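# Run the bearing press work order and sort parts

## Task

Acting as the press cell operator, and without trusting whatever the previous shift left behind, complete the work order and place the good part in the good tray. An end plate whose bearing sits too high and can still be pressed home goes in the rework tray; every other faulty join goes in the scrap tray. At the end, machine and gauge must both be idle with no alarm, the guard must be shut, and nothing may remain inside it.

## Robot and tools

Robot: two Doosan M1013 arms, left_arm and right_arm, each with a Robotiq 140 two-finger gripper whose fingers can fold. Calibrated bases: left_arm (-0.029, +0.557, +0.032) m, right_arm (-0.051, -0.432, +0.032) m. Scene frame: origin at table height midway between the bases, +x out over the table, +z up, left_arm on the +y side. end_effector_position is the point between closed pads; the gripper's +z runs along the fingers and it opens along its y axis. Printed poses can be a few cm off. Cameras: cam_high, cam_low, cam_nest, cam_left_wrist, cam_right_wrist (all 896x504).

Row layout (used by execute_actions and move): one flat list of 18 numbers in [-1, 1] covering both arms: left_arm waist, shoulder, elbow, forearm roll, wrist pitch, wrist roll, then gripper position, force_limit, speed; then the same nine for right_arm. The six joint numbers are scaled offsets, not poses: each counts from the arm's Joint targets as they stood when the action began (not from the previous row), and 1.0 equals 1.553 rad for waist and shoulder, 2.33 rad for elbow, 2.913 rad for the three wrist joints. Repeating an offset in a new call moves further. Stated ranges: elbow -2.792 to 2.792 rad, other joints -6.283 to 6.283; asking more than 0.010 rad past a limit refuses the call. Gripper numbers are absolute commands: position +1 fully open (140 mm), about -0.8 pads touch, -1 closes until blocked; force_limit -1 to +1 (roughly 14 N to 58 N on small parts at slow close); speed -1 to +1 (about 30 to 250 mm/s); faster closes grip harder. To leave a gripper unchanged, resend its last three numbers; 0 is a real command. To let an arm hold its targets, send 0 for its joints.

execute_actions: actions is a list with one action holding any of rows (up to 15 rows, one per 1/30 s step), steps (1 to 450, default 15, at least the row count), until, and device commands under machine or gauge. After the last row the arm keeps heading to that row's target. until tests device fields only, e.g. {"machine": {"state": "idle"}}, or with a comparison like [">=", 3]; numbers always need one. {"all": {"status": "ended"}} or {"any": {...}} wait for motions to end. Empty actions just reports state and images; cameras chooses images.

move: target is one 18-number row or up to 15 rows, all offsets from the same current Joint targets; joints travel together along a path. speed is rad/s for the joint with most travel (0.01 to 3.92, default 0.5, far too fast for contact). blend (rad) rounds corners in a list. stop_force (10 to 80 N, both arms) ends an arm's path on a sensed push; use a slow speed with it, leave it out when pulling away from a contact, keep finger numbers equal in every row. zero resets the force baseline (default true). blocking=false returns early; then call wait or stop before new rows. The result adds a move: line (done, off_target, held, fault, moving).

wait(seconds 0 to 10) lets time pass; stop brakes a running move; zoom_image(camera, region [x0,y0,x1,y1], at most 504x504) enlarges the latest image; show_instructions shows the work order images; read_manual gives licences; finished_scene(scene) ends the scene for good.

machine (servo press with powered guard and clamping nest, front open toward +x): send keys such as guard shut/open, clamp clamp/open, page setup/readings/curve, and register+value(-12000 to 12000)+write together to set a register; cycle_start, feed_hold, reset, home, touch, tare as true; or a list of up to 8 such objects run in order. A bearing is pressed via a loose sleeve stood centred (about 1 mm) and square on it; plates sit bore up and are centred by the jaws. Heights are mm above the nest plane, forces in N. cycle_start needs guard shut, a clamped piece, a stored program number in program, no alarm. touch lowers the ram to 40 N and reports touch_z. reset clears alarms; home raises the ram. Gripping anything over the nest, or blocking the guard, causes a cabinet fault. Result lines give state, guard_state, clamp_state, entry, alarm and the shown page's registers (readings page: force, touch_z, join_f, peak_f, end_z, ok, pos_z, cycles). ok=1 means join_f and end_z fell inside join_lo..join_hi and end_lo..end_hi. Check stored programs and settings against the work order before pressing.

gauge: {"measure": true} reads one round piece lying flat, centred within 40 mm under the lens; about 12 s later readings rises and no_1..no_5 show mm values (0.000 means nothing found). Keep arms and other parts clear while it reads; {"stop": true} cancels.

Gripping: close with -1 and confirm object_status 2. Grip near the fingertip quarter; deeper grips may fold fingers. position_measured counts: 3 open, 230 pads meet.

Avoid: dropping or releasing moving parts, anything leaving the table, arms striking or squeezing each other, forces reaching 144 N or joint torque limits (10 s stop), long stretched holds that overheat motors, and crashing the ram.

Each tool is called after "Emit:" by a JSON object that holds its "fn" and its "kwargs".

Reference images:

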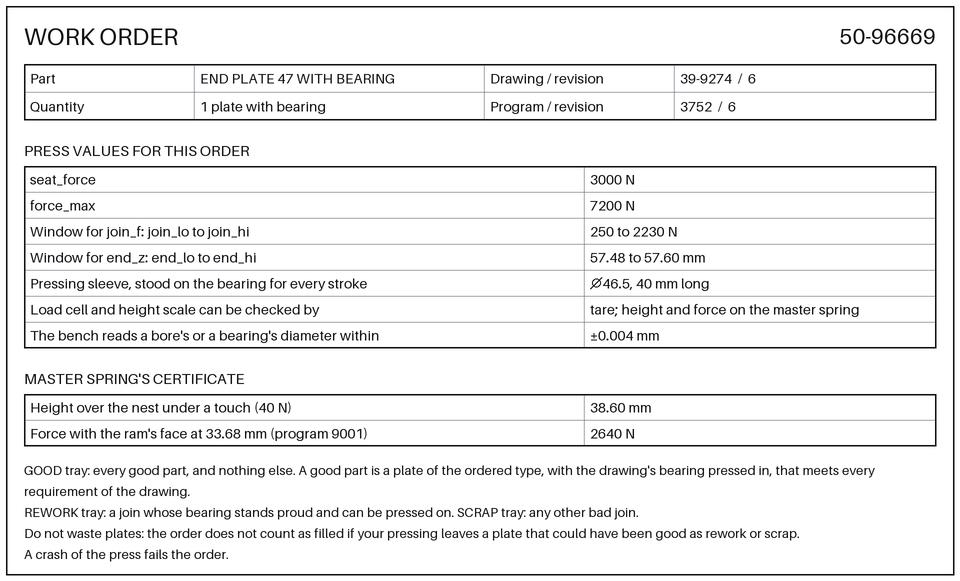

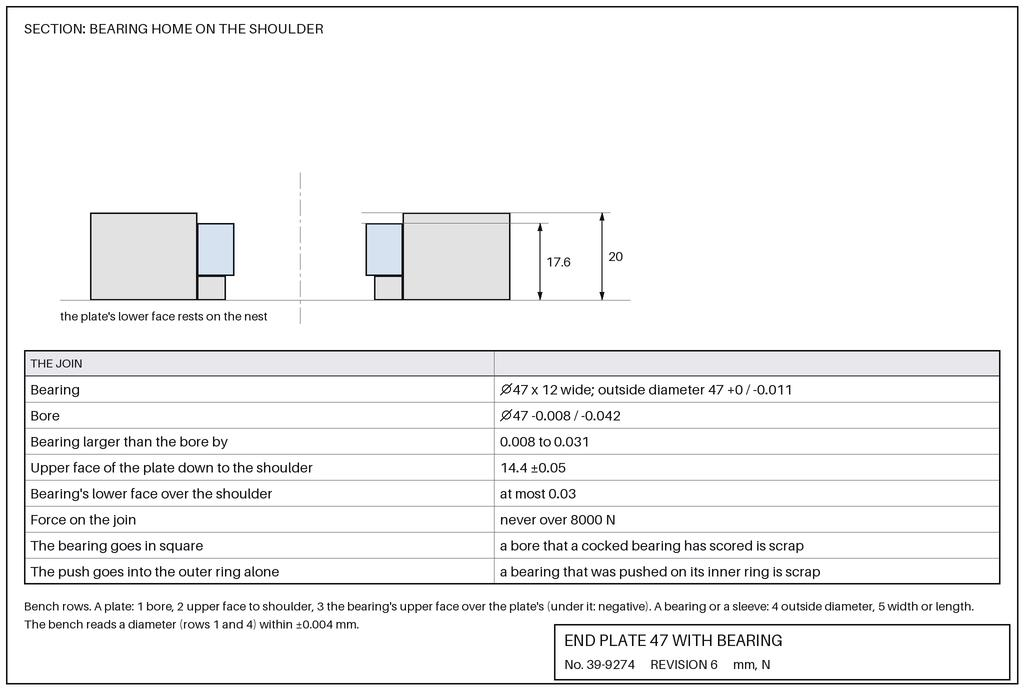

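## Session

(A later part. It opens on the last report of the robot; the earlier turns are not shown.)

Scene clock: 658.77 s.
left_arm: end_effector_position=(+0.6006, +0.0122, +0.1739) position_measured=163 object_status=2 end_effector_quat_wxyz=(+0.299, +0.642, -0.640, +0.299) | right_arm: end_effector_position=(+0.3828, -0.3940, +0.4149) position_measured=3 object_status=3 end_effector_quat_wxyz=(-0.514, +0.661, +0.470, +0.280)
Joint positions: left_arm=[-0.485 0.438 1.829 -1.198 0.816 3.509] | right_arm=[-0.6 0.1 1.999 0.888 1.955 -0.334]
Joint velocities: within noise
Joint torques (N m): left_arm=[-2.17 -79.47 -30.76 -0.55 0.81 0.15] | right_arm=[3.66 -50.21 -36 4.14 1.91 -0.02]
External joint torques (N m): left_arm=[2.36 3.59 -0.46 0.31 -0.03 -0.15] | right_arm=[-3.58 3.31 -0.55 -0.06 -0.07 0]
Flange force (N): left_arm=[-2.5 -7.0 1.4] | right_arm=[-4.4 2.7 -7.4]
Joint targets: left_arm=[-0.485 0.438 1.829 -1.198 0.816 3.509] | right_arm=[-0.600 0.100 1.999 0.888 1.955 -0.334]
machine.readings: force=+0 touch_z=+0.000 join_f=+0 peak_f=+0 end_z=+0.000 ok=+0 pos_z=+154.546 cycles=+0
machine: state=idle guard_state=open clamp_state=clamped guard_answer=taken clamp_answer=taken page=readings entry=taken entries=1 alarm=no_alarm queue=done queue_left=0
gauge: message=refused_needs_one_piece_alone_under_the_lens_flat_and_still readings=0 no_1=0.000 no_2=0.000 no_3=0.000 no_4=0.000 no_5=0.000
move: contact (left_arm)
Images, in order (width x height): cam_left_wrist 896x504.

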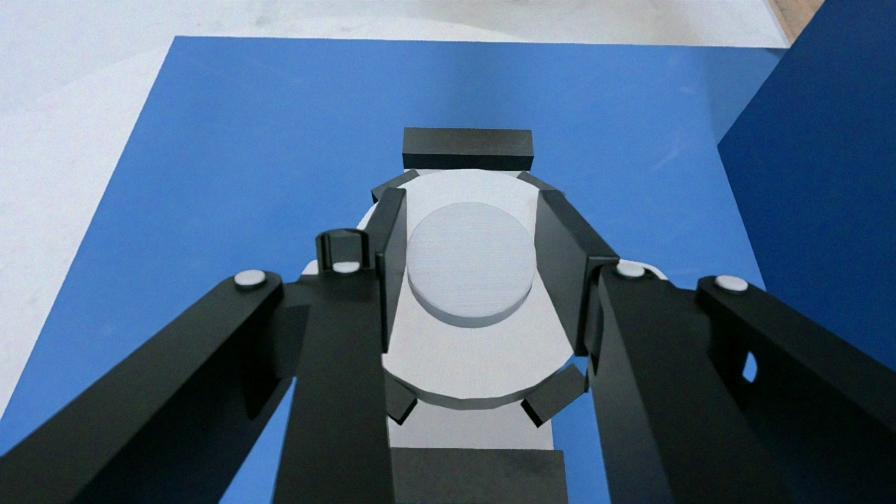

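Emit:
{"fn": "move", "kwargs": {"target": [[0,-0.0007,-0.00026,0.0005,0.0002,-0.0007,-1,0.3,-1,0,0,0,0,0,0,1,1,1]], "speed": 0.01, "cameras": []}}

Emit:
{"fn": "move", "kwargs": {"target": [[0,-0.0007,-0.00026,0.0005,0.0002,-0.0007,-1,0.3,-1,0,0,0,0,0,0,1,1,1]], "speed": 0.01, "cameras": []}}

Scene clock: 669.20 s.
left_arm: end_effector_position=(+0.6006, +0.0122, +0.1749) position_measured=163 object_status=2 end_effector_quat_wxyz=(+0.299, +0.642, -0.640, +0.299) | right_arm: end_effector_position=(+0.3828, -0.3940, +0.4149) position_measured=3 object_status=3 end_effector_quat_wxyz=(-0.514, +0.661, +0.470, +0.280)
Joint positions: left_arm=[-0.485 0.437 1.829 -1.197 0.816 3.507] | right_arm=[-0.6 0.1 1.999 0.888 1.955 -0.334]
Joint velocities: within noise
Joint torques (N m): left_arm=[-2.2 -79.46 -30.81 -0.57 0.81 0.14] | right_arm=[3.62 -50.32 -35.84 4.17 1.88 -0.12]
External joint torques (N m): left_arm=[2.32 3.5 -0.52 0.32 -0.03 -0.14] | right_arm=[-3.45 3.07 -0.75 -0.08 -0.04 0.1]
Flange force (N): left_arm=[-2.4 -7.0 1.3] | right_arm=[-3.7 2.6 -7.4]
Joint targets: left_arm=[-0.485 0.437 1.829 -1.197 0.816 3.507] | right_arm=[-0.600 0.100 1.999 0.888 1.955 -0.334]
machine.readings: force=+0 touch_z=+0.000 join_f=+0 peak_f=+0 end_z=+0.000 ok=+0 pos_z=+154.546 cycles=+0
machine: state=idle guard_state=open clamp_state=clamped guard_answer=taken clamp_answer=taken page=readings entry=taken entries=1 alarm=no_alarm queue=done queue_left=0
gauge: message=refused_needs_one_piece_alone_under_the_lens_flat_and_still readings=0 no_1=0.000 no_2=0.000 no_3=0.000 no_4=0.000 no_5=0.000
move: done
No camera images: "cameras" was empty.

Scene clock: 669.90 s.
left_arm: end_effector_position=(+0.6007, +0.0122, +0.1760) position_measured=163 object_status=2 end_effector_quat_wxyz=(+0.299, +0.642, -0.640, +0.299) | right_arm: end_effector_position=(+0.3828, -0.3940, +0.4149) position_measured=3 object_status=3 end_effector_quat_wxyz=(-0.514, +0.661, +0.470, +0.280)
Joint positions: left_arm=[-0.485 0.436 1.828 -1.195 0.817 3.505] | right_arm=[-0.6 0.1 1.999 0.888 1.955 -0.334]
Joint velocities: within noise
Joint torques (N m): left_arm=[-2.65 -79.33 -30.8 -0.58 0.81 0.07] | right_arm=[3.33 -50.33 -35.89 4.14 1.87 -0.11]
External joint torques (N m): left_arm=[2.82 3.18 -0.56 0.34 -0.03 -0.07] | right_arm=[-3.23 3.33 -0.66 -0.05 -0.03 0.09]
Flange force (N): left_arm=[-2.7 -7.0 0.5] | right_arm=[-3.7 3.1 -7.1]
Joint targets: left_arm=[-0.485 0.436 1.828 -1.195 0.817 3.505] | right_arm=[-0.600 0.100 1.999 0.888 1.955 -0.334]
machine.readings: force=+0 touch_z=+0.000 join_f=+0 peak_f=+0 end_z=+0.000 ok=+0 pos_z=+154.546 cycles=+0
machine: state=idle guard_state=open clamp_state=clamped guard_answer=taken clamp_answer=taken page=readings entry=taken entries=1 alarm=no_alarm queue=done queue_left=0
gauge: message=refused_needs_one_piece_alone_under_the_lens_flat_and_still readings=0 no_1=0.000 no_2=0.000 no_3=0.000 no_4=0.000 no_5=0.000
move: done
No camera images: "cameras" was empty.

Emit:
{"fn": "move", "kwargs": {"target": [[0,-0.0090,-0.0033,0.0065,0.0026,-0.0094,-1,0.3,-1,0,0,0,0,0,0,1,1,1]], "speed": 0.03, "cameras": ["cam_left_wrist","cam_nest"]}}

Emit:
{"fn": "zoom_image", "kwargs": {"camera": "cam_nest", "region": [300, 200, 500, 312]}}

Scene clock: 675.77 s.
left_arm: end_effector_position=(+0.6006, +0.0123, +0.1889) position_measured=163 object_status=2 end_effector_quat_wxyz=(+0.298, +0.642, -0.640, +0.299) | right_arm: end_effector_position=(+0.3828, -0.3940, +0.4149) position_measured=3 object_status=3 end_effector_quat_wxyz=(-0.514, +0.661, +0.470, +0.280)
Joint positions: left_arm=[-0.485 0.422 1.82 -1.176 0.824 3.477] | right_arm=[-0.6 0.1 1.999 0.888 1.955 -0.334]
Joint velocities: within noise
Joint torques (N m): left_arm=[-2.6 -78.61 -31.42 -0.42 0.79 0.1] | right_arm=[2.82 -50 -35.96 4.19 1.89 -0.13]
External joint torques (N m): left_arm=[2.64 4.14 -0.44 0.23 -0.09 -0.1] | right_arm=[-2.87 3.27 -0.57 -0.11 -0.06 0.1]
Flange force (N): left_arm=[-3.1 -7.7 1.8] | right_arm=[-3.5 3.2 -6.5]
Joint targets: left_arm=[-0.485 0.422 1.820 -1.176 0.824 3.477] | right_arm=[-0.600 0.100 1.999 0.888 1.955 -0.334]
machine.readings: force=+0 touch_z=+0.000 join_f=+0 peak_f=+0 end_z=+0.000 ok=+0 pos_z=+154.546 cycles=+0
machine: state=idle guard_state=open clamp_state=clamped guard_answer=taken clamp_answer=taken page=readings entry=taken entries=1 alarm=no_alarm queue=done queue_left=0
gauge: message=refused_needs_one_piece_alone_under_the_lens_flat_and_still readings=0 no_1=0.000 no_2=0.000 no_3=0.000 no_4=0.000 no_5=0.000
move: done
Images, in order (width x height): cam_nest 896x504, cam_left_wrist 896x504.

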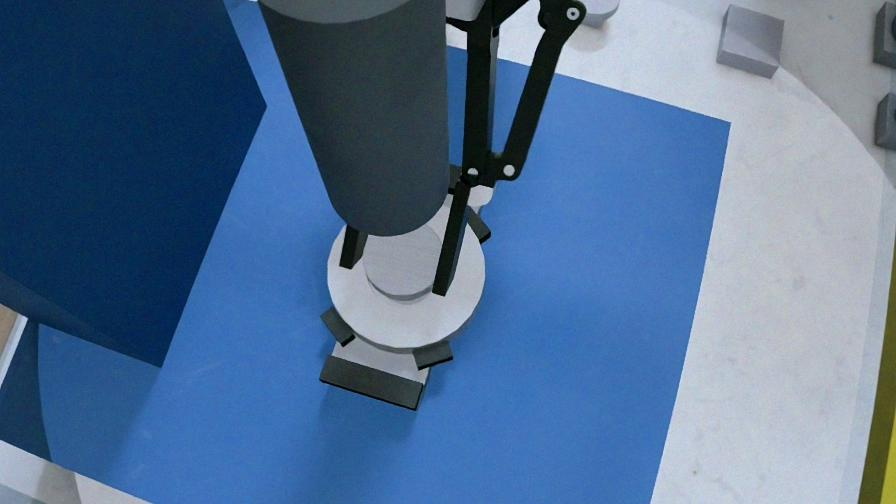

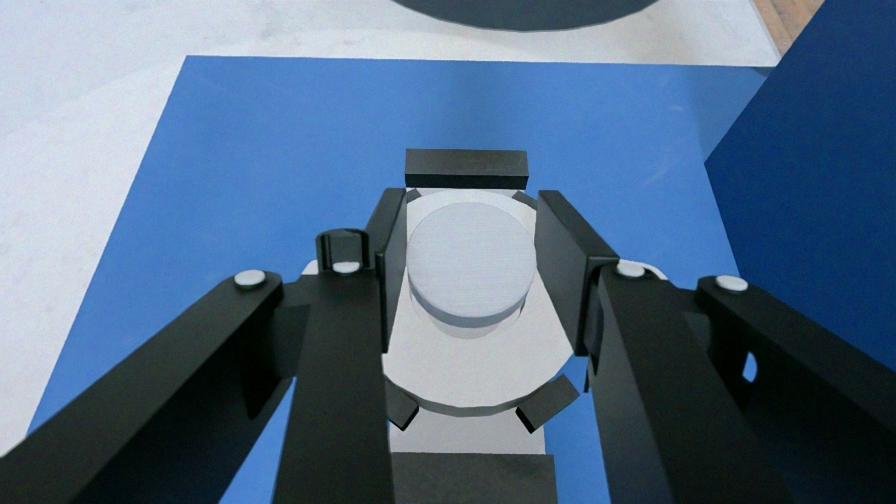

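Scaled by 2.520.

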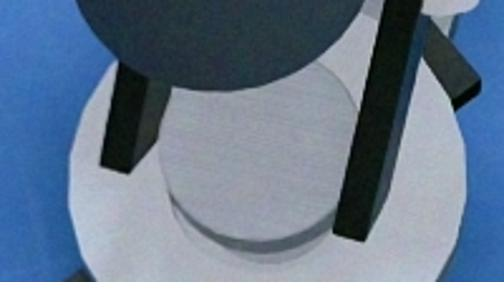

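Emit:
{"fn": "move", "kwargs": {"target": [[0.1242,-0.0375,0.0373,0.0175,0.0432,0.0388,-1,0.3,-1,0,0,0,0,0,0,1,1,1],[0.1513,-0.1526,-0.0618,0.4037,-0.1425,-0.6543,-1,0.3,-1,0,0,0,0,0,0,1,1,1],[0.4134,-0.1256,0.1215,0.4037,-0.3038,-0.6543,-1,0.3,-1,0,0,0,0,0,0,1,1,1],[0.4134,0.1005,0.0193,0.4037,-0.3426,-0.6543,-1,0.3,-1,0,0,0,0,0,0,1,1,1]], "speed": [0.2,0.8,0.7,0.25], "cameras": ["cam_left_wrist"]}}

Scene clock: 702.83 s.
left_arm: end_effector_position=(+0.9063, +0.7430, +0.0621) position_measured=163 object_status=2 end_effector_quat_wxyz=(-0.034, +0.904, +0.073, +0.421) | right_arm: end_effector_position=(+0.3828, -0.3940, +0.4149) position_measured=3 object_status=3 end_effector_quat_wxyz=(-0.514, +0.661, +0.470, +0.280)
Joint positions: left_arm=[0.158 0.578 1.865 0 -0.173 1.571] | right_arm=[-0.6 0.1 1.999 0.888 1.955 -0.334]
Joint velocities: within noise
Joint torques (N m): left_arm=[-2.87 -90.87 -29.4 2.7 -2.56 0.08] | right_arm=[3.3 -49.91 -36.03 4.16 1.95 -0.15]
External joint torques (N m): left_arm=[2.88 4.24 -0.21 0.11 0.38 -0.08] | right_arm=[-3.26 3.23 -0.49 -0.08 -0.12 0.13]
Flange force (N): left_arm=[0.0 0.0 0.0] | right_arm=[-3.9 2.8 -6.7]
Joint targets: left_arm=[0.158 0.578 1.865 0.000 -0.173 1.571] | right_arm=[-0.600 0.100 1.999 0.888 1.955 -0.334]
machine.readings: force=+0 touch_z=+0.000 join_f=+0 peak_f=+0 end_z=+0.000 ok=+0 pos_z=+154.546 cycles=+0
machine: state=idle guard_state=open clamp_state=clamped guard_answer=taken clamp_answer=taken page=readings entry=taken entries=1 alarm=no_alarm queue=done queue_left=0
gauge: message=refused_needs_one_piece_alone_under_the_lens_flat_and_still readings=0 no_1=0.000 no_2=0.000 no_3=0.000 no_4=0.000 no_5=0.000
move: done
Images, in order (width x height): cam_left_wrist 896x504.

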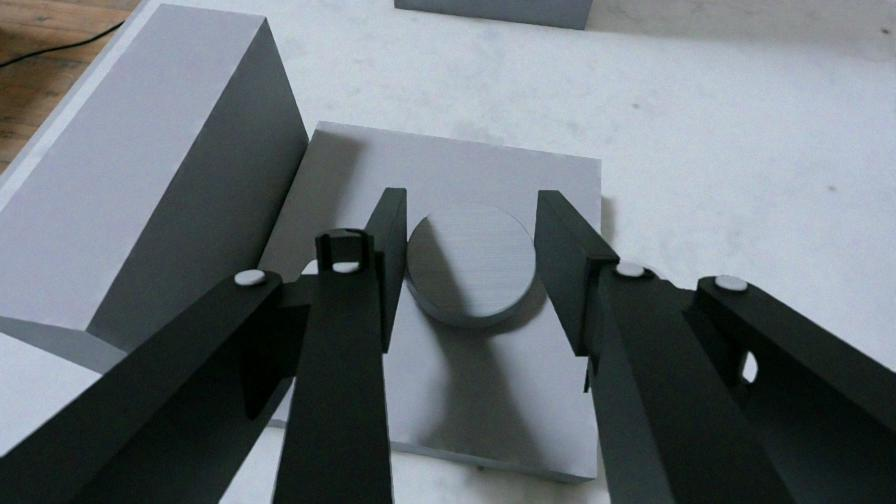

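Lower in 1 mm steps.

Emit:
{"fn": "move", "kwargs": {"target": [[0,0.0013,0.0001,0,-0.0007,0,-1,0.3,-1,0,0,0,0,0,0,1,1,1]], "speed": 0.01, "cameras": []}}

Emit:
{"fn": "move", "kwargs": {"target": [[0,0.0009,0.0001,0,-0.0005,0,-1,0.3,-1,0,0,0,0,0,0,1,1,1]], "speed": 0.01, "cameras": []}}

Emit:
{"fn": "move", "kwargs": {"target": [[0,0.0007,0.0001,0,-0.0004,0,-1,0.3,-1,0,0,0,0,0,0,1,1,1]], "speed": 0.01, "cameras": []}}

Scene clock: 712.53 s.
left_arm: end_effector_position=(+0.9064, +0.7430, +0.0605) position_measured=163 object_status=2 end_effector_quat_wxyz=(-0.034, +0.904, +0.073, +0.421) | right_arm: end_effector_position=(+0.3828, -0.3940, +0.4149) position_measured=3 object_status=3 end_effector_quat_wxyz=(-0.514, +0.661, +0.470, +0.280)
Joint positions: left_arm=[0.158 0.58 1.866 0 -0.175 1.571] | right_arm=[-0.6 0.1 1.999 0.888 1.955 -0.334]
Joint velocities: within noise
Joint torques (N m): left_arm=[-2.71 -91.18 -29.38 2.68 -2.54 0.1] | right_arm=[3.55 -50.05 -36.1 4.16 1.9 -0.03]
External joint torques (N m): left_arm=[2.65 4.24 -0.16 0.13 0.36 -0.1] | right_arm=[-3.64 3.36 -0.44 -0.07 -0.07 0]
Flange force (N): left_arm=[0.0 0.0 0.0] | right_arm=[-4.6 2.6 -7.3]
Joint targets: left_arm=[0.158 0.580 1.866 0.000 -0.175 1.571] | right_arm=[-0.600 0.100 1.999 0.888 1.955 -0.334]
machine.readings: force=+0 touch_z=+0.000 join_f=+0 peak_f=+0 end_z=+0.000 ok=+0 pos_z=+154.546 cycles=+0
machine: state=idle guard_state=open clamp_state=clamped guard_answer=taken clamp_answer=taken page=readings entry=taken entries=1 alarm=no_alarm queue=done queue_left=0
gauge: message=refused_needs_one_piece_alone_under_the_lens_flat_and_still readings=0 no_1=0.000 no_2=0.000 no_3=0.000 no_4=0.000 no_5=0.000
move: done
No camera images: "cameras" was empty.

Scene clock: 713.23 s.
left_arm: end_effector_position=(+0.9064, +0.7430, +0.0595) position_measured=163 object_status=2 end_effector_quat_wxyz=(-0.034, +0.904, +0.073, +0.421) | right_arm: end_effector_position=(+0.3828, -0.3940, +0.4149) position_measured=3 object_status=3 end_effector_quat_wxyz=(-0.514, +0.661, +0.470, +0.280)
Joint positions: left_arm=[0.158 0.581 1.866 0 -0.177 1.571] | right_arm=[-0.6 0.1 1.999 0.888 1.955 -0.334]
Joint velocities: within noise
Joint torques (N m): left_arm=[-3.25 -81.23 -26.56 2.72 -1.02 0.2] | right_arm=[3.71 -50.2 -35.85 4.19 1.83 -0.08]
External joint torques (N m): left_arm=[3.29 -6.16 -3.01 0.09 -1.18 -0.2] | right_arm=[-3.8 3.57 -0.65 -0.1 0 0.06]
Flange force (N): left_arm=[0.0 0.0 0.0] | right_arm=[-4.4 2.9 -8.1]
Joint targets: left_arm=[0.158 0.581 1.866 0.000 -0.177 1.571] | right_arm=[-0.600 0.100 1.999 0.888 1.955 -0.334]
machine.readings: force=+0 touch_z=+0.000 join_f=+0 peak_f=+0 end_z=+0.000 ok=+0 pos_z=+154.546 cycles=+0
machine: state=idle guard_state=open clamp_state=clamped guard_answer=taken clamp_answer=taken page=readings entry=taken entries=1 alarm=no_alarm queue=done queue_left=0
gauge: message=refused_needs_one_piece_alone_under_the_lens_flat_and_still readings=0 no_1=0.000 no_2=0.000 no_3=0.000 no_4=0.000 no_5=0.000
move: done
No camera images: "cameras" was empty.

Scene clock: 713.93 s.
left_arm: end_effector_position=(+0.9064, +0.7430, +0.0586) position_measured=163 object_status=2 end_effector_quat_wxyz=(-0.034, +0.904, +0.073, +0.421) | right_arm: end_effector_position=(+0.3828, -0.3940, +0.4149) position_measured=3 object_status=3 end_effector_quat_wxyz=(-0.514, +0.661, +0.470, +0.280)
Joint positions: left_arm=[0.158 0.582 1.866 0 -0.178 1.571] | right_arm=[-0.6 0.1 1.999 0.888 1.955 -0.334]
Joint velocities: within noise
Joint torques (N m): left_arm=[-3.64 -47.79 -18.55 2.72 3.81 0.19] | right_arm=[3.17 -50.3 -35.84 4.27 1.89 -0.07]
External joint torques (N m): left_arm=[3.71 -39.06 -10.87 0.07 -6 -0.19] | right_arm=[-3.09 3.39 -0.73 -0.18 -0.06 0.05]
Flange force (N): left_arm=[0.0 0.0 0.0] | right_arm=[-3.8 3.4 -7.1]
Joint targets: left_arm=[0.158 0.583 1.866 0.000 -0.178 1.571] | right_arm=[-0.600 0.100 1.999 0.888 1.955 -0.334]
machine.readings: force=+0 touch_z=+0.000 join_f=+0 peak_f=+0 end_z=+0.000 ok=+0 pos_z=+154.546 cycles=+0
machine: state=idle guard_state=open clamp_state=clamped guard_answer=taken clamp_answer=taken page=readings entry=taken entries=1 alarm=no_alarm queue=done queue_left=0
gauge: message=refused_needs_one_piece_alone_under_the_lens_flat_and_still readings=0 no_1=0.000 no_2=0.000 no_3=0.000 no_4=0.000 no_5=0.000
move: done
No camera images: "cameras" was empty.

Emit:
{"fn": "move", "kwargs": {"target": [[0,-0.0007,-0.0001,0,0.0004,0,-1,0.3,-1,0,0,0,0,0,0,1,1,1],[0,-0.0007,-0.0001,0,0.0004,0,0.1,0.0,-1,0,0,0,0,0,0,1,1,1],[-0.0010,-0.0625,0.0354,0,0.0043,0,0.1,0.0,-1,0,0,0,0,0,0,1,1,1],[-0.0010,-0.2292,0.1017,0,0.0402,0,0.1,0.0,-1,0,0,0,0,0,0,1,1,1],[-0.263,-0.2292,0.1017,0,0.0402,0,0.1,0.0,-1,0,0,0,0,0,0,1,1,1]], "speed": [0.02,0.05,0.1,0.3,0.7], "cameras": ["cam_left_wrist"]}}

Emit:
{"fn": "execute_actions", "kwargs": {"actions": [{"gauge":{"measure":true},"steps":15}], "cameras": []}}

Scene clock: 727.47 s.
left_arm: end_effector_position=(+0.7551, +0.3939, +0.1909) position_measured=117 object_status=3 end_effector_quat_wxyz=(+0.052, +0.899, -0.112, +0.420) | right_arm: end_effector_position=(+0.3828, -0.3940, +0.4149) position_measured=3 object_status=3 end_effector_quat_wxyz=(-0.514, +0.661, +0.470, +0.280)
Joint positions: left_arm=[-0.251 0.226 2.103 0 -0.061 1.571] | right_arm=[-0.6 0.1 1.999 0.888 1.955 -0.334]
Joint velocities: within noise
Joint torques (N m): left_arm=[-4.82 -58.89 -32.27 3.03 -2.3 0.13] | right_arm=[3.82 -50.05 -35.86 4.14 1.91 -0.07]
External joint torques (N m): left_arm=[5 1.63 -1.08 0.17 0.1 -0.13] | right_arm=[-3.8 3.09 -0.73 -0.05 -0.07 0.05]
Flange force (N): left_arm=[0.0 0.0 0.0] | right_arm=[-4.1 2.3 -7.8]
Joint targets: left_arm=[-0.251 0.226 2.103 0.000 -0.061 1.571] | right_arm=[-0.600 0.100 1.999 0.888 1.955 -0.334]
machine.readings: force=+0 touch_z=+0.000 join_f=+0 peak_f=+0 end_z=+0.000 ok=+0 pos_z=+154.546 cycles=+0
machine: state=idle guard_state=open clamp_state=clamped guard_answer=taken clamp_answer=taken page=readings entry=taken entries=1 alarm=no_alarm queue=done queue_left=0
gauge: message=refused_needs_one_piece_alone_under_the_lens_flat_and_still readings=0 no_1=0.000 no_2=0.000 no_3=0.000 no_4=0.000 no_5=0.000
move: done
Images, in order (width x height): cam_left_wrist 896x504.

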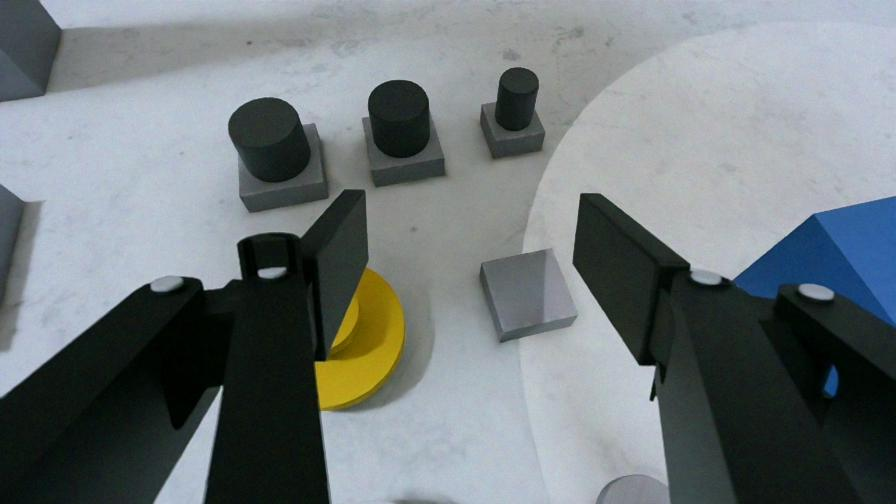

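Scene clock: 728.17 s.
left_arm: end_effector_position=(+0.7551, +0.3938, +0.1909) position_measured=117 object_status=3 end_effector_quat_wxyz=(+0.052, +0.899, -0.112, +0.420) | right_arm: end_effector_position=(+0.3828, -0.3940, +0.4149) position_measured=3 object_status=3 end_effector_quat_wxyz=(-0.514, +0.661, +0.470, +0.280)
Joint positions: left_arm=[-0.251 0.226 2.103 0 -0.061 1.571] | right_arm=[-0.6 0.1 1.999 0.888 1.955 -0.334]
Joint velocities: within noise
Joint torques (N m): left_arm=[-2.59 -58.85 -32.31 3.04 -2.33 0.11] | right_arm=[3.63 -50.59 -36.05 4.13 1.91 -0.11]
External joint torques (N m): left_arm=[2.7 2.15 -0.88 0.15 0.14 -0.11] | right_arm=[-3.67 4.01 -0.43 -0.05 -0.09 0.09]
Flange force (N): left_arm=[0.0 0.0 0.0] | right_arm=[-4.8 3.6 -7.7]
Joint targets: left_arm=[-0.251 0.226 2.103 0.000 -0.061 1.571] | right_arm=[-0.600 0.100 1.999 0.888 1.955 -0.334]
Tool commands: left_gripper/position=+0.1 left_gripper/force_limit=+0.0 left_gripper/speed=-1.0 right_gripper/position=+1.0 right_gripper/force_limit=+1.0 right_gripper/speed=+1.0
machine.readings: force=+0 touch_z=+0.000 join_f=+0 peak_f=+0 end_z=+0.000 ok=+0 pos_z=+154.546 cycles=+0
machine: state=idle guard_state=open clamp_state=clamped guard_answer=taken clamp_answer=taken page=readings entry=taken entries=1 alarm=no_alarm queue=done queue_left=0
gauge: state=busy message=measure_taken readings=0 no_1=0.000 no_2=0.000 no_3=0.000 no_4=0.000 no_5=0.000
No camera images: "cameras" was empty.

Emit:
{"fn": "execute_actions", "kwargs": {"actions": [{"steps":420,"until":{"gauge":{"state":"idle"}}}], "cameras": []}}

Emit:
{"fn": "execute_actions", "kwargs": {"actions": [{"gauge":{"measure":true},"steps":420,"until":{"gauge":{"readings":["=",2]}}}], "cameras": []}}

Scene clock: 739.67 s.
left_arm: end_effector_position=(+0.7551, +0.3938, +0.1909) position_measured=117 object_status=3 end_effector_quat_wxyz=(+0.052, +0.899, -0.112, +0.420) | right_arm: end_effector_position=(+0.3828, -0.3940, +0.4149) position_measured=3 object_status=3 end_effector_quat_wxyz=(-0.514, +0.661, +0.470, +0.280)
Joint positions: left_arm=[-0.251 0.226 2.103 0 -0.061 1.571] | right_arm=[-0.6 0.1 1.999 0.888 1.955 -0.334]
Joint velocities: within noise
Joint torques (N m): left_arm=[-2.8 -58.71 -32.14 2.99 -2.3 0.1] | right_arm=[3.58 -50.21 -36.04 4.16 1.93 -0.11]
External joint torques (N m): left_arm=[2.76 2.23 -1 0.19 0.12 -0.1] | right_arm=[-3.59 3.19 -0.51 -0.07 -0.09 0.09]
Flange force (N): left_arm=[0.0 0.0 0.0] | right_arm=[-4.2 2.5 -7.2]
Joint targets: left_arm=[-0.251 0.226 2.103 0.000 -0.061 1.571] | right_arm=[-0.600 0.100 1.999 0.888 1.955 -0.334]
Tool commands: left_gripper/position=+0.1 left_gripper/force_limit=+0.0 left_gripper/speed=-1.0 right_gripper/position=+1.0 right_gripper/force_limit=+1.0 right_gripper/speed=+1.0
machine.readings: force=+0 touch_z=+0.000 join_f=+0 peak_f=+0 end_z=+0.000 ok=+0 pos_z=+154.546 cycles=+0
machine: state=idle guard_state=open clamp_state=clamped guard_answer=taken clamp_answer=taken page=readings entry=taken entries=1 alarm=no_alarm queue=done queue_left=0
gauge: message=measure_taken readings=1 no_1=0.000 no_2=0.000 no_3=0.000 no_4=46.996 no_5=12.003
No camera images: "cameras" was empty.

Scene clock: 751.87 s.
left_arm: end_effector_position=(+0.7551, +0.3938, +0.1909) position_measured=117 object_status=3 end_effector_quat_wxyz=(+0.052, +0.899, -0.112, +0.420) | right_arm: end_effector_position=(+0.3828, -0.3940, +0.4149) position_measured=3 object_status=3 end_effector_quat_wxyz=(-0.514, +0.661, +0.470, +0.280)
Joint positions: left_arm=[-0.251 0.226 2.103 0 -0.061 1.571] | right_arm=[-0.6 0.1 1.999 0.888 1.955 -0.334]
Joint velocities: within noise
Joint torques (N m): left_arm=[-2.76 -58.82 -32.2 3.01 -2.27 0.1] | right_arm=[3.89 -50.89 -36.04 4.11 1.84 -0.08]
External joint torques (N m): left_arm=[2.82 2.13 -0.98 0.17 0.09 -0.1] | right_arm=[-3.68 3.78 -0.51 -0.03 -0.01 0.06]
Flange force (N): left_arm=[0.0 0.0 0.0] | right_arm=[-4.5 3.3 -7.8]
Joint targets: left_arm=[-0.251 0.226 2.103 0.000 -0.061 1.571] | right_arm=[-0.600 0.100 1.999 0.888 1.955 -0.334]
Tool commands: left_gripper/position=+0.1 left_gripper/force_limit=+0.0 left_gripper/speed=-1.0 right_gripper/position=+1.0 right_gripper/force_limit=+1.0 right_gripper/speed=+1.0
machine.readings: force=+0 touch_z=+0.000 join_f=+0 peak_f=+0 end_z=+0.000 ok=+0 pos_z=+154.546 cycles=+0
machine: state=idle guard_state=open clamp_state=clamped guard_answer=taken clamp_answer=taken page=readings entry=taken entries=1 alarm=no_alarm queue=done queue_left=0
gauge: message=measure_taken readings=2 no_1=0.000 no_2=0.000 no_3=0.000 no_4=46.997 no_5=12.005
No camera images: "cameras" was empty.

Emit:
{"fn": "move", "kwargs": {"target": [[0.2634,0,0,0,0,0,0.1,-0.05,-1,0,0,0,0,0,0,1,1,1],[0.2624,0.1667,-0.0662,0,-0.0358,0,0.1,-0.05,-1,0,0,0,0,0,0,1,1,1],[0.2634,0.2285,-0.1017,0,-0.0397,0,0.1,-0.05,-1,0,0,0,0,0,0,1,1,1],[0.2634,0.2285,-0.1017,0,-0.0397,0,-1,-0.05,-1,0,0,0,0,0,0,1,1,1],[0.2634,0.2218,-0.1024,0,-0.0356,0,-1,-0.05,-1,0,0,0,0,0,0,1,1,1]], "speed": [0.8,0.3,0.05,0.05,0.03], "cameras": ["cam_left_wrist"]}}

Emit:
{"fn": "move", "kwargs": {"target": [[0.0,-0.2218,0.1024,0,0.0356,0,-1,-0.05,-1,0,0,0,0,0,0,1,1,1],[-0.2986,-0.1025,0.0907,0,-0.0183,0,-1,-0.05,-1,0,0,0,0,0,0,1,1,1],[-0.2986,-0.0667,0.0963,0,-0.0418,0,-1,-0.05,-1,0,0,0,0,0,0,1,1,1]], "speed": [0.3,0.8,0.1], "cameras": ["cam_left_wrist"]}}

Scene clock: 800.20 s.
left_arm: end_effector_position=(+0.9058, +0.7435, +0.0670) position_measured=161 object_status=2 end_effector_quat_wxyz=(-0.034, +0.904, +0.073, +0.420) | right_arm: end_effector_position=(+0.3828, -0.3940, +0.4149) position_measured=3 object_status=3 end_effector_quat_wxyz=(-0.514, +0.661, +0.470, +0.280)
Joint positions: left_arm=[0.158 0.571 1.864 0 -0.165 1.571] | right_arm=[-0.6 0.1 1.999 0.888 1.955 -0.334]
Joint velocities: within noise
Joint torques (N m): left_arm=[-2.99 -91.3 -29.63 2.66 -2.55 0.13] | right_arm=[3.42 -49.86 -36 4.2 1.97 -0.1]
External joint torques (N m): left_arm=[2.94 4.53 -0.38 0.2 0.35 -0.14] | right_arm=[-3.53 3.54 -0.42 -0.12 -0.15 0.08]
Flange force (N): left_arm=[0.0 0.0 0.0] | right_arm=[-4.5 3.0 -7.2]
Joint targets: left_arm=[0.158 0.571 1.864 0.000 -0.165 1.571] | right_arm=[-0.600 0.100 1.999 0.888 1.955 -0.334]
machine.readings: force=+0 touch_z=+0.000 join_f=+0 peak_f=+0 end_z=+0.000 ok=+0 pos_z=+154.546 cycles=+0
machine: state=idle guard_state=open clamp_state=clamped guard_answer=taken clamp_answer=taken page=readings entry=taken entries=1 alarm=no_alarm queue=done queue_left=0
gauge: message=measure_taken readings=2 no_1=0.000 no_2=0.000 no_3=0.000 no_4=46.997 no_5=12.005
move: done
Images, in order (width x height): cam_left_wrist 896x504.

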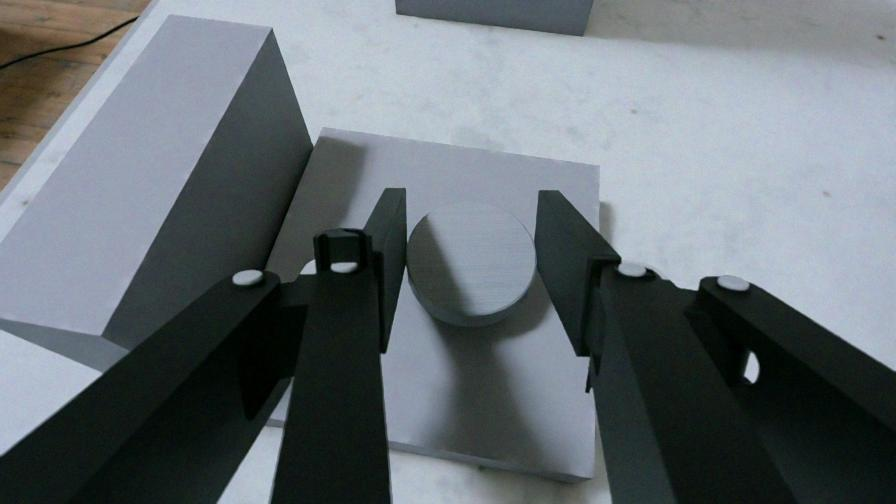

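Scene clock: 803.13 s.
left_arm: end_effector_position=(+0.7861, +0.3384, +0.0586) position_measured=161 object_status=2 end_effector_quat_wxyz=(+0.064, +0.896, -0.137, +0.417) | right_arm: end_effector_position=(+0.3828, -0.3940, +0.4149) position_measured=3 object_status=3 end_effector_quat_wxyz=(-0.514, +0.661, +0.470, +0.280)
Joint positions: left_arm=[-0.306 0.467 2.089 0 -0.286 1.571] | right_arm=[-0.6 0.1 1.999 0.888 1.955 -0.334]
Joint velocities: within noise
Joint torques (N m): left_arm=[-2.62 -76.69 -25.86 2.25 -2.48 0.09] | right_arm=[3.44 -50.09 -36.14 4.18 1.95 -0.1]
External joint torques (N m): left_arm=[2.77 3.16 -0.05 0.18 0.28 -0.09] | right_arm=[-3.34 3.04 -0.41 -0.1 -0.12 0.08]
Flange force (N): left_arm=[-1.0 -6.1 5.6] | right_arm=[-4.1 2.4 -6.7]
Joint targets: left_arm=[-0.306 0.467 2.089 0.000 -0.286 1.571] | right_arm=[-0.600 0.100 1.999 0.888 1.955 -0.334]
machine.readings: force=+0 touch_z=+0.000 join_f=+0 peak_f=+0 end_z=+0.000 ok=+0 pos_z=+154.546 cycles=+0
machine: state=idle guard_state=open clamp_state=clamped guard_answer=taken clamp_answer=taken page=readings entry=taken entries=1 alarm=no_alarm queue=done queue_left=0
gauge: message=measure_taken readings=2 no_1=0.000 no_2=0.000 no_3=0.000 no_4=46.997 no_5=12.005
move: done
Images, in order (width x height): cam_left_wrist 896x504.

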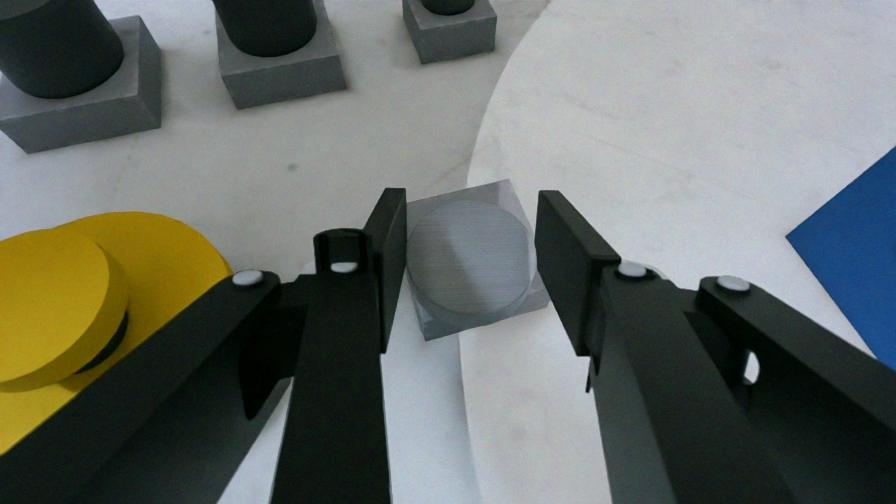

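Emit:
{"fn": "move", "kwargs": {"target": [[0,0.0039,0.0006,0,-0.0025,0,-1,-0.05,-1,0,0,0,0,0,0,1,1,1]], "speed": 0.01, "stop_force": 10, "cameras": []}}

Scene clock: 811.63 s.
left_arm: end_effector_position=(+0.7861, +0.3384, +0.0557) position_measured=161 object_status=2 end_effector_quat_wxyz=(+0.064, +0.896, -0.137, +0.417) | right_arm: end_effector_position=(+0.3828, -0.3940, +0.4149) position_measured=3 object_status=3 end_effector_quat_wxyz=(-0.514, +0.661, +0.470, +0.280)
Joint positions: left_arm=[-0.306 0.472 2.09 0 -0.292 1.571] | right_arm=[-0.6 0.1 1.999 0.888 1.955 -0.334]
Joint velocities: within noise
Joint torques (N m): left_arm=[-2.86 -66.66 -22.04 2.25 -0.35 0.08] | right_arm=[3.69 -50.2 -36.16 4.17 1.91 -0.1]
External joint torques (N m): left_arm=[2.87 -6.52 -3.58 0.15 -1.84 -0.08] | right_arm=[-3.77 3.45 -0.36 -0.08 -0.08 0.08]
Flange force (N): left_arm=[5.1 -5.8 -6.0] | right_arm=[-4.7 2.6 -7.4]
Joint targets: left_arm=[-0.306 0.472 2.090 0.000 -0.292 1.571] | right_arm=[-0.600 0.100 1.999 0.888 1.955 -0.334]
machine.readings: force=+0 touch_z=+0.000 join_f=+0 peak_f=+0 end_z=+0.000 ok=+0 pos_z=+154.546 cycles=+0
machine: state=idle guard_state=open clamp_state=clamped guard_answer=taken clamp_answer=taken page=readings entry=taken entries=1 alarm=no_alarm queue=done queue_left=0
gauge: message=measure_taken readings=2 no_1=0.000 no_2=0.000 no_3=0.000 no_4=46.997 no_5=12.005
move: contact (left_arm)
No camera images: "cameras" was empty.

Emit:
{"fn": "move", "kwargs": {"target": [[0,0,0,0,0,0,0.1,-0.05,-1,0,0,0,0,0,0,1,1,1],[0,-0.0391,-0.0061,0,0.0254,0,0.1,-0.05,-1,0,0,0,0,0,0,1,1,1],[0.0361,-0.1848,-0.1777,0,0.2406,0,0.1,-0.05,-1,0,0,0,0,0,0,1,1,1],[0.009,-0.0697,-0.0786,-0.3862,0.4263,0.6931,0.6,0,0,0,0,0,0,0,0,1,1,1],[-0.12,-0.0133,-0.1127,-0.4158,0.377,0.6698,0.6,0,0,0,0,0,0,0,0,1,1,1]], "speed": [0.05,0.1,0.6,0.8,0.2], "cameras": ["cam_left_wrist"]}}

Scene clock: 836.43 s.
left_arm: end_effector_position=(+0.6016, +0.0059, +0.1659) position_measured=53 object_status=3 end_effector_quat_wxyz=(+0.298, +0.641, -0.641, +0.299) | right_arm: end_effector_position=(+0.3828, -0.3940, +0.4149) position_measured=3 object_status=3 end_effector_quat_wxyz=(-0.514, +0.661, +0.470, +0.280)
Joint positions: left_arm=[-0.492 0.451 1.827 -1.212 0.806 3.522] | right_arm=[-0.6 0.1 1.999 0.888 1.955 -0.334]
Joint velocities: within noise
Joint torques (N m): left_arm=[-2.29 -79.82 -29.96 -0.39 0.75 0.08] | right_arm=[3.48 -50.21 -36.07 4.1 1.87 -0.11]
External joint torques (N m): left_arm=[2.48 3.42 -0.77 0.14 0.03 -0.08] | right_arm=[-3.41 3.95 -0.33 -0.04 -0.05 0.09]
Flange force (N): left_arm=[-2.6 -7.3 1.4] | right_arm=[-4.6 3.6 -7.2]
Joint targets: left_arm=[-0.492 0.451 1.827 -1.212 0.806 3.522] | right_arm=[-0.600 0.100 1.999 0.888 1.955 -0.334]
machine.readings: force=+0 touch_z=+0.000 join_f=+0 peak_f=+0 end_z=+0.000 ok=+0 pos_z=+154.546 cycles=+0
machine: state=idle guard_state=open clamp_state=clamped guard_answer=taken clamp_answer=taken page=readings entry=taken entries=1 alarm=no_alarm queue=done queue_left=0
gauge: message=measure_taken readings=2 no_1=0.000 no_2=0.000 no_3=0.000 no_4=46.997 no_5=12.005
move: done
Images, in order (width x height): cam_left_wrist 896x504.

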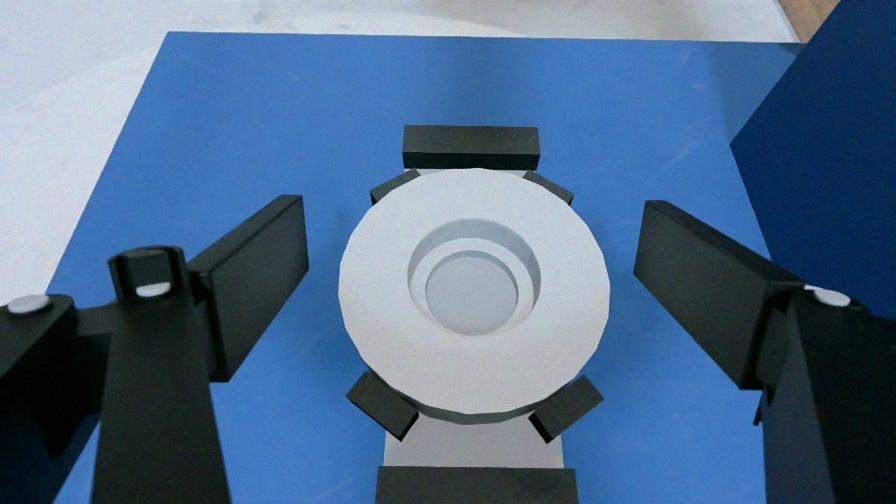

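Emit:
{"fn": "move", "kwargs": {"target": [[0,0.0139,0.0045,-0.0097,-0.0035,0.0144,0.6,0,-1,0,0,0,0,0,0,1,1,1],[0,0.0139,0.0045,-0.0097,-0.0035,0.0144,-1,0.5,-1,0,0,0,0,0,0,1,1,1]], "speed": [0.05,0.05], "cameras": []}}

Emit:
{"fn": "execute_actions", "kwargs": {"actions": [{"machine":{"clamp":"open"},"steps":75}], "cameras": ["cam_left_wrist"]}}

Scene clock: 847.80 s.
left_arm: end_effector_position=(+0.6013, +0.0058, +0.1462) position_measured=86 object_status=0 end_effector_quat_wxyz=(+0.299, +0.641, -0.641, +0.299) | right_arm: end_effector_position=(+0.3828, -0.3940, +0.4149) position_measured=3 object_status=3 end_effector_quat_wxyz=(-0.514, +0.661, +0.470, +0.280)
Joint positions: left_arm=[-0.492 0.473 1.838 -1.24 0.796 3.564] | right_arm=[-0.6 0.1 1.999 0.888 1.955 -0.334]
Joint velocities: within noise
Joint torques (N m): left_arm=[2.06 -65.56 -39.94 -2.96 -9.35 0.51] | right_arm=[3.31 -50.12 -35.88 4.21 1.82 -0.09]
External joint torques (N m): left_arm=[-1.92 -11.97 10.16 2.61 10.23 -0.51] | right_arm=[-3.2 3.37 -0.6 -0.14 0.01 0.07]
Flange force (N): left_arm=[0.9 23.4 -28.1] | right_arm=[-3.9 3.1 -7.1]
Joint targets: left_arm=[-0.492 0.473 1.838 -1.240 0.796 3.564] | right_arm=[-0.600 0.100 1.999 0.888 1.955 -0.334]
machine.readings: force=+0 touch_z=+0.000 join_f=+0 peak_f=+0 end_z=+0.000 ok=+0 pos_z=+154.546 cycles=+0
machine: state=idle guard_state=open clamp_state=clamped guard_answer=taken clamp_answer=taken page=readings entry=taken entries=1 alarm=no_alarm queue=done queue_left=0
gauge: message=measure_taken readings=2 no_1=0.000 no_2=0.000 no_3=0.000 no_4=46.997 no_5=12.005
move: done
No camera images: "cameras" was empty.

Scene clock: 850.50 s.
left_arm: end_effector_position=(+0.6014, +0.0058, +0.1463) position_measured=86 object_status=2 end_effector_quat_wxyz=(+0.299, +0.641, -0.641, +0.299) | right_arm: end_effector_position=(+0.3828, -0.3940, +0.4149) position_measured=3 object_status=3 end_effector_quat_wxyz=(-0.514, +0.661, +0.470, +0.280)
Joint positions: left_arm=[-0.492 0.473 1.838 -1.24 0.796 3.564] | right_arm=[-0.6 0.1 1.999 0.888 1.955 -0.334]
Joint velocities: within noise
Joint torques (N m): left_arm=[-4.87 -75.37 -25.08 0.63 0.92 0.22] | right_arm=[3.63 -50.59 -35.85 4.21 1.99 -0.09]
External joint torques (N m): left_arm=[5.06 -2.35 -4.7 -0.98 -0.04 -0.22] | right_arm=[-3.56 3.49 -0.75 -0.11 -0.15 0.07]
Flange force (N): left_arm=[1.2 -8.8 -5.0] | right_arm=[-4.1 3.2 -7.6]
Joint targets: left_arm=[-0.492 0.473 1.838 -1.240 0.796 3.564] | right_arm=[-0.600 0.100 1.999 0.888 1.955 -0.334]
Tool commands: left_gripper/position=-1.0 left_gripper/force_limit=+0.5 left_gripper/speed=-1.0 right_gripper/position=+1.0 right_gripper/force_limit=+1.0 right_gripper/speed=+1.0
machine.readings: force=+0 touch_z=+0.000 join_f=+0 peak_f=+0 end_z=+0.000 ok=+0 pos_z=+154.546 cycles=+0
machine: state=idle guard_state=open clamp_state=open guard_answer=taken clamp_answer=taken page=readings entry=taken entries=1 alarm=no_alarm queue=done queue_left=0
gauge: message=measure_taken readings=2 no_1=0.000 no_2=0.000 no_3=0.000 no_4=46.997 no_5=12.005
Images, in order (width x height): cam_left_wrist 896x504.

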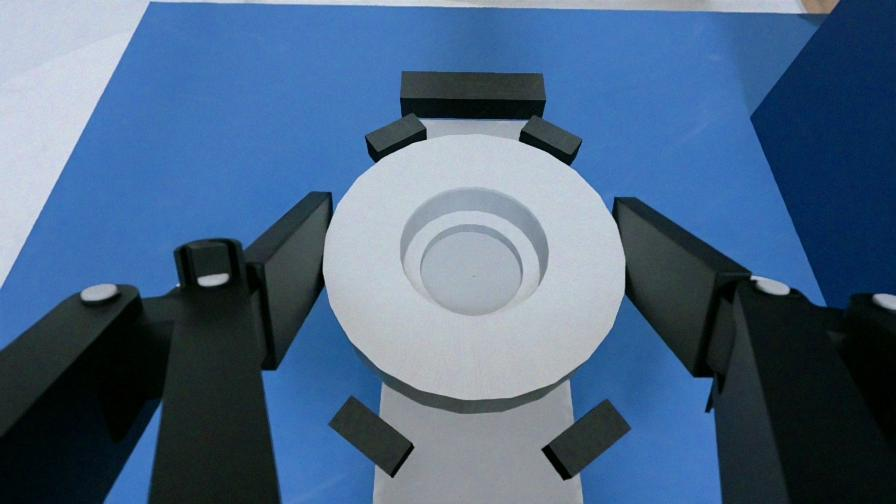

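Emit:
{"fn": "move", "kwargs": {"target": [[0,-0.0139,-0.0045,0.0099,0.0035,-0.0144,-1,0.5,-1,0,0,0,0,0,0,1,1,1],[0.1287,-0.0703,0.0296,0.0394,0.0528,0.0089,-1,0.5,-1,0,0,0,0,0,0,1,1,1],[0.1558,-0.1854,-0.0695,0.4257,-0.1329,-0.6842,-1,0.5,-1,0,0,0,0,0,0,1,1,1],[0.4005,-0.1584,0.1137,0.4257,-0.2942,-0.6842,-1,0.5,-1,0,0,0,0,0,0,1,1,1],[0.4095,0.0444,0.0026,0.4257,-0.3134,-0.6842,-1,0.5,-1,0,0,0,0,0,0,1,1,1],[0.4095,0.0805,0.0081,0.4257,-0.3371,-0.6842,-1,0.5,-1,0,0,0,0,0,0,1,1,1]], "speed": [0.05,0.2,0.8,0.7,0.25,0.1], "cameras": ["cam_left_wrist"]}}

Emit:
{"fn": "move", "kwargs": {"target": [[0,0.0006,0.0001,0,-0.0004,0,-1,0.5,-1,0,0,0,0,0,0,1,1,1]], "speed": 0.01, "cameras": []}}

Scene clock: 879.97 s.
left_arm: end_effector_position=(+0.9145, +0.7311, +0.0518) position_measured=86 object_status=2 end_effector_quat_wxyz=(-0.031, +0.904, +0.066, +0.422) | right_arm: end_effector_position=(+0.3828, -0.3940, +0.4149) position_measured=3 object_status=3 end_effector_quat_wxyz=(-0.514, +0.661, +0.470, +0.280)
Joint positions: left_arm=[0.144 0.598 1.857 0 -0.186 1.571] | right_arm=[-0.6 0.1 1.999 0.888 1.955 -0.334]
Joint velocities: within noise
Joint torques (N m): left_arm=[-2.8 -94.61 -30.14 2.67 -3.11 0.07] | right_arm=[3.97 -50.15 -35.87 4.12 1.94 -0.08]
External joint torques (N m): left_arm=[2.79 5.91 0.76 0.12 0.92 -0.08] | right_arm=[-3.78 3.17 -0.67 -0.04 -0.11 0.06]
Flange force (N): left_arm=[0.0 0.0 0.0] | right_arm=[-4.2 2.5 -7.6]
Joint targets: left_arm=[0.144 0.598 1.857 0.000 -0.186 1.571] | right_arm=[-0.600 0.100 1.999 0.888 1.955 -0.334]
machine.readings: force=+0 touch_z=+0.000 join_f=+0 peak_f=+0 end_z=+0.000 ok=+0 pos_z=+154.546 cycles=+0
machine: state=idle guard_state=open clamp_state=open guard_answer=taken clamp_answer=taken page=readings entry=taken entries=1 alarm=no_alarm queue=done queue_left=0
gauge: message=measure_taken readings=2 no_1=0.000 no_2=0.000 no_3=0.000 no_4=46.997 no_5=12.005
move: done
Images, in order (width x height): cam_left_wrist 896x504.

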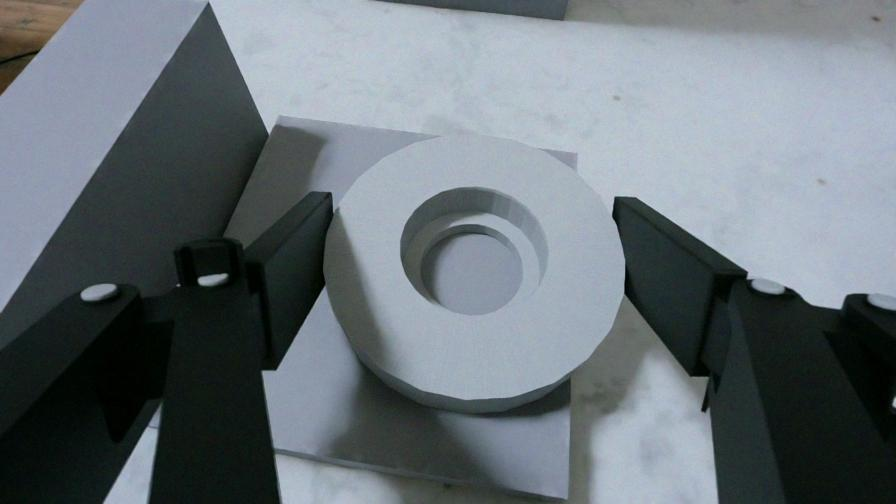

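Scene clock: 880.67 s.
left_arm: end_effector_position=(+0.9145, +0.7311, +0.0511) position_measured=86 object_status=2 end_effector_quat_wxyz=(-0.031, +0.904, +0.066, +0.422) | right_arm: end_effector_position=(+0.3828, -0.3940, +0.4149) position_measured=3 object_status=3 end_effector_quat_wxyz=(-0.514, +0.661, +0.470, +0.280)
Joint positions: left_arm=[0.144 0.599 1.857 0 -0.187 1.571] | right_arm=[-0.6 0.1 1.999 0.888 1.955 -0.334]
Joint velocities: within noise
Joint torques (N m): left_arm=[-2.97 -80.84 -25.78 2.82 -0.7 0.38] | right_arm=[3.33 -50.2 -36.01 4.17 1.88 -0.07]
External joint torques (N m): left_arm=[3.02 -7.44 -3.46 -0.04 -1.48 -0.38] | right_arm=[-3.41 3.52 -0.5 -0.08 -0.05 0.05]
Flange force (N): left_arm=[0.0 0.0 0.0] | right_arm=[-4.3 3.1 -7.3]
Joint targets: left_arm=[0.144 0.599 1.857 0.000 -0.187 1.571] | right_arm=[-0.600 0.100 1.999 0.888 1.955 -0.334]
machine.readings: force=+0 touch_z=+0.000 join_f=+0 peak_f=+0 end_z=+0.000 ok=+0 pos_z=+154.546 cycles=+0
machine: state=idle guard_state=open clamp_state=open guard_answer=taken clamp_answer=taken page=readings entry=taken entries=1 alarm=no_alarm queue=done queue_left=0
gauge: message=measure_taken readings=2 no_1=0.000 no_2=0.000 no_3=0.000 no_4=46.997 no_5=12.005
move: done
No camera images: "cameras" was empty.

Emit:
{"fn": "move", "kwargs": {"target": [[0,0,0,0,0,0,0.45,0.5,-1,0,0,0,0,0,0,1,1,1],[-0.0022,-0.0645,0.0359,0,0.0060,0,0.45,0.5,-1,0,0,0,0,0,0,1,1,1],[-0.0085,-0.2395,0.1056,0,0.0433,0,0.45,0.5,-1,0,0,0,0,0,0,1,1,1],[-0.2543,-0.2395,0.1056,0,0.0433,0,0.1,0.5,-1,0,0,0,0,0,0,1,1,1]], "speed": [0.02,0.05,0.25,0.7], "cameras": []}}

Emit:
{"fn": "execute_actions", "kwargs": {"actions": [{"gauge":{"measure":true},"steps":15}], "cameras": ["cam_left_wrist"]}}

Scene clock: 899.17 s.
left_arm: end_effector_position=(+0.7552, +0.3938, +0.1908) position_measured=117 object_status=0 end_effector_quat_wxyz=(+0.052, +0.899, -0.113, +0.420) | right_arm: end_effector_position=(+0.3828, -0.3940, +0.4149) position_measured=3 object_status=3 end_effector_quat_wxyz=(-0.514, +0.661, +0.470, +0.280)
Joint positions: left_arm=[-0.251 0.227 2.103 0 -0.061 1.571] | right_arm=[-0.6 0.1 1.999 0.888 1.955 -0.334]
Joint velocities: within noise
Joint torques (N m): left_arm=[-2.79 -58.69 -32.26 3.06 -2.28 0.07] | right_arm=[3.43 -50.65 -36.06 4.11 1.85 -0.05]
External joint torques (N m): left_arm=[2.97 1.66 -0.94 0.12 0.09 -0.07] | right_arm=[-3.4 3.75 -0.46 -0.03 -0.02 0.03]
Flange force (N): left_arm=[0.0 0.0 0.0] | right_arm=[-4.4 3.4 -7.3]
Joint targets: left_arm=[-0.251 0.227 2.103 0.000 -0.061 1.571] | right_arm=[-0.600 0.100 1.999 0.888 1.955 -0.334]
machine.readings: force=+0 touch_z=+0.000 join_f=+0 peak_f=+0 end_z=+0.000 ok=+0 pos_z=+154.546 cycles=+0
machine: state=idle guard_state=open clamp_state=open guard_answer=taken clamp_answer=taken page=readings entry=taken entries=1 alarm=no_alarm queue=done queue_left=0
gauge: message=measure_taken readings=2 no_1=0.000 no_2=0.000 no_3=0.000 no_4=46.997 no_5=12.005
move: done
No camera images: "cameras" was empty.

Scene clock: 899.87 s.
left_arm: end_effector_position=(+0.7552, +0.3938, +0.1908) position_measured=117 object_status=3 end_effector_quat_wxyz=(+0.052, +0.899, -0.113, +0.420) | right_arm: end_effector_position=(+0.3828, -0.3940, +0.4149) position_measured=3 object_status=3 end_effector_quat_wxyz=(-0.514, +0.661, +0.470, +0.280)
Joint positions: left_arm=[-0.251 0.227 2.103 0 -0.061 1.571] | right_arm=[-0.6 0.1 1.999 0.888 1.955 -0.334]
Joint velocities: within noise
Joint torques (N m): left_arm=[-2.64 -58.74 -32.2 3.09 -2.29 0.12] | right_arm=[3.62 -50.2 -36.11 4.12 1.93 -0.07]
External joint torques (N m): left_arm=[2.62 2.29 -0.9 0.09 0.12 -0.12] | right_arm=[-3.49 3.33 -0.41 -0.04 -0.11 0.05]
Flange force (N): left_arm=[0.0 0.0 0.0] | right_arm=[-4.3 2.7 -7.0]
Joint targets: left_arm=[-0.251 0.227 2.103 0.000 -0.061 1.571] | right_arm=[-0.600 0.100 1.999 0.888 1.955 -0.334]
Tool commands: left_gripper/position=+0.1 left_gripper/force_limit=+0.5 left_gripper/speed=-1.0 right_gripper/position=+1.0 right_gripper/force_limit=+1.0 right_gripper/speed=+1.0
machine.readings: force=+0 touch_z=+0.000 join_f=+0 peak_f=+0 end_z=+0.000 ok=+0 pos_z=+154.546 cycles=+0
machine: state=idle guard_state=open clamp_state=open guard_answer=taken clamp_answer=taken page=readings entry=taken entries=1 alarm=no_alarm queue=done queue_left=0
gauge: state=busy message=measure_taken readings=2 no_1=0.000 no_2=0.000 no_3=0.000 no_4=46.997 no_5=12.005
Images, in order (width x height): cam_left_wrist 896x504.

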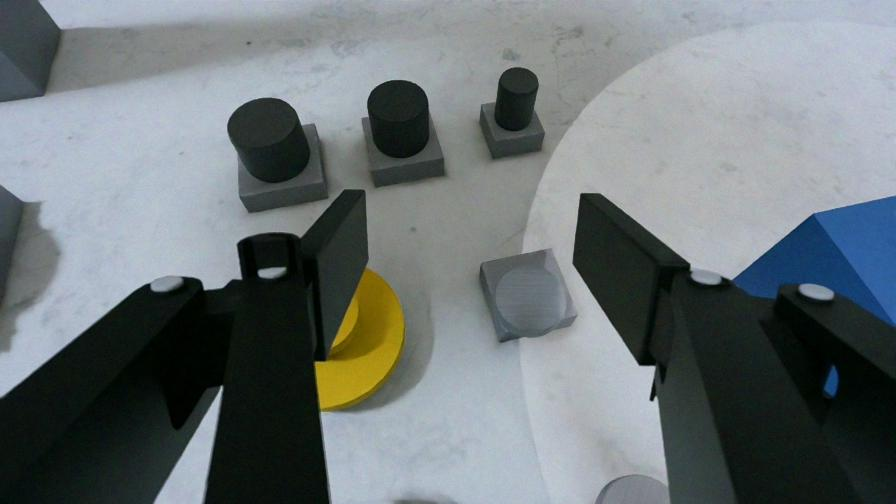

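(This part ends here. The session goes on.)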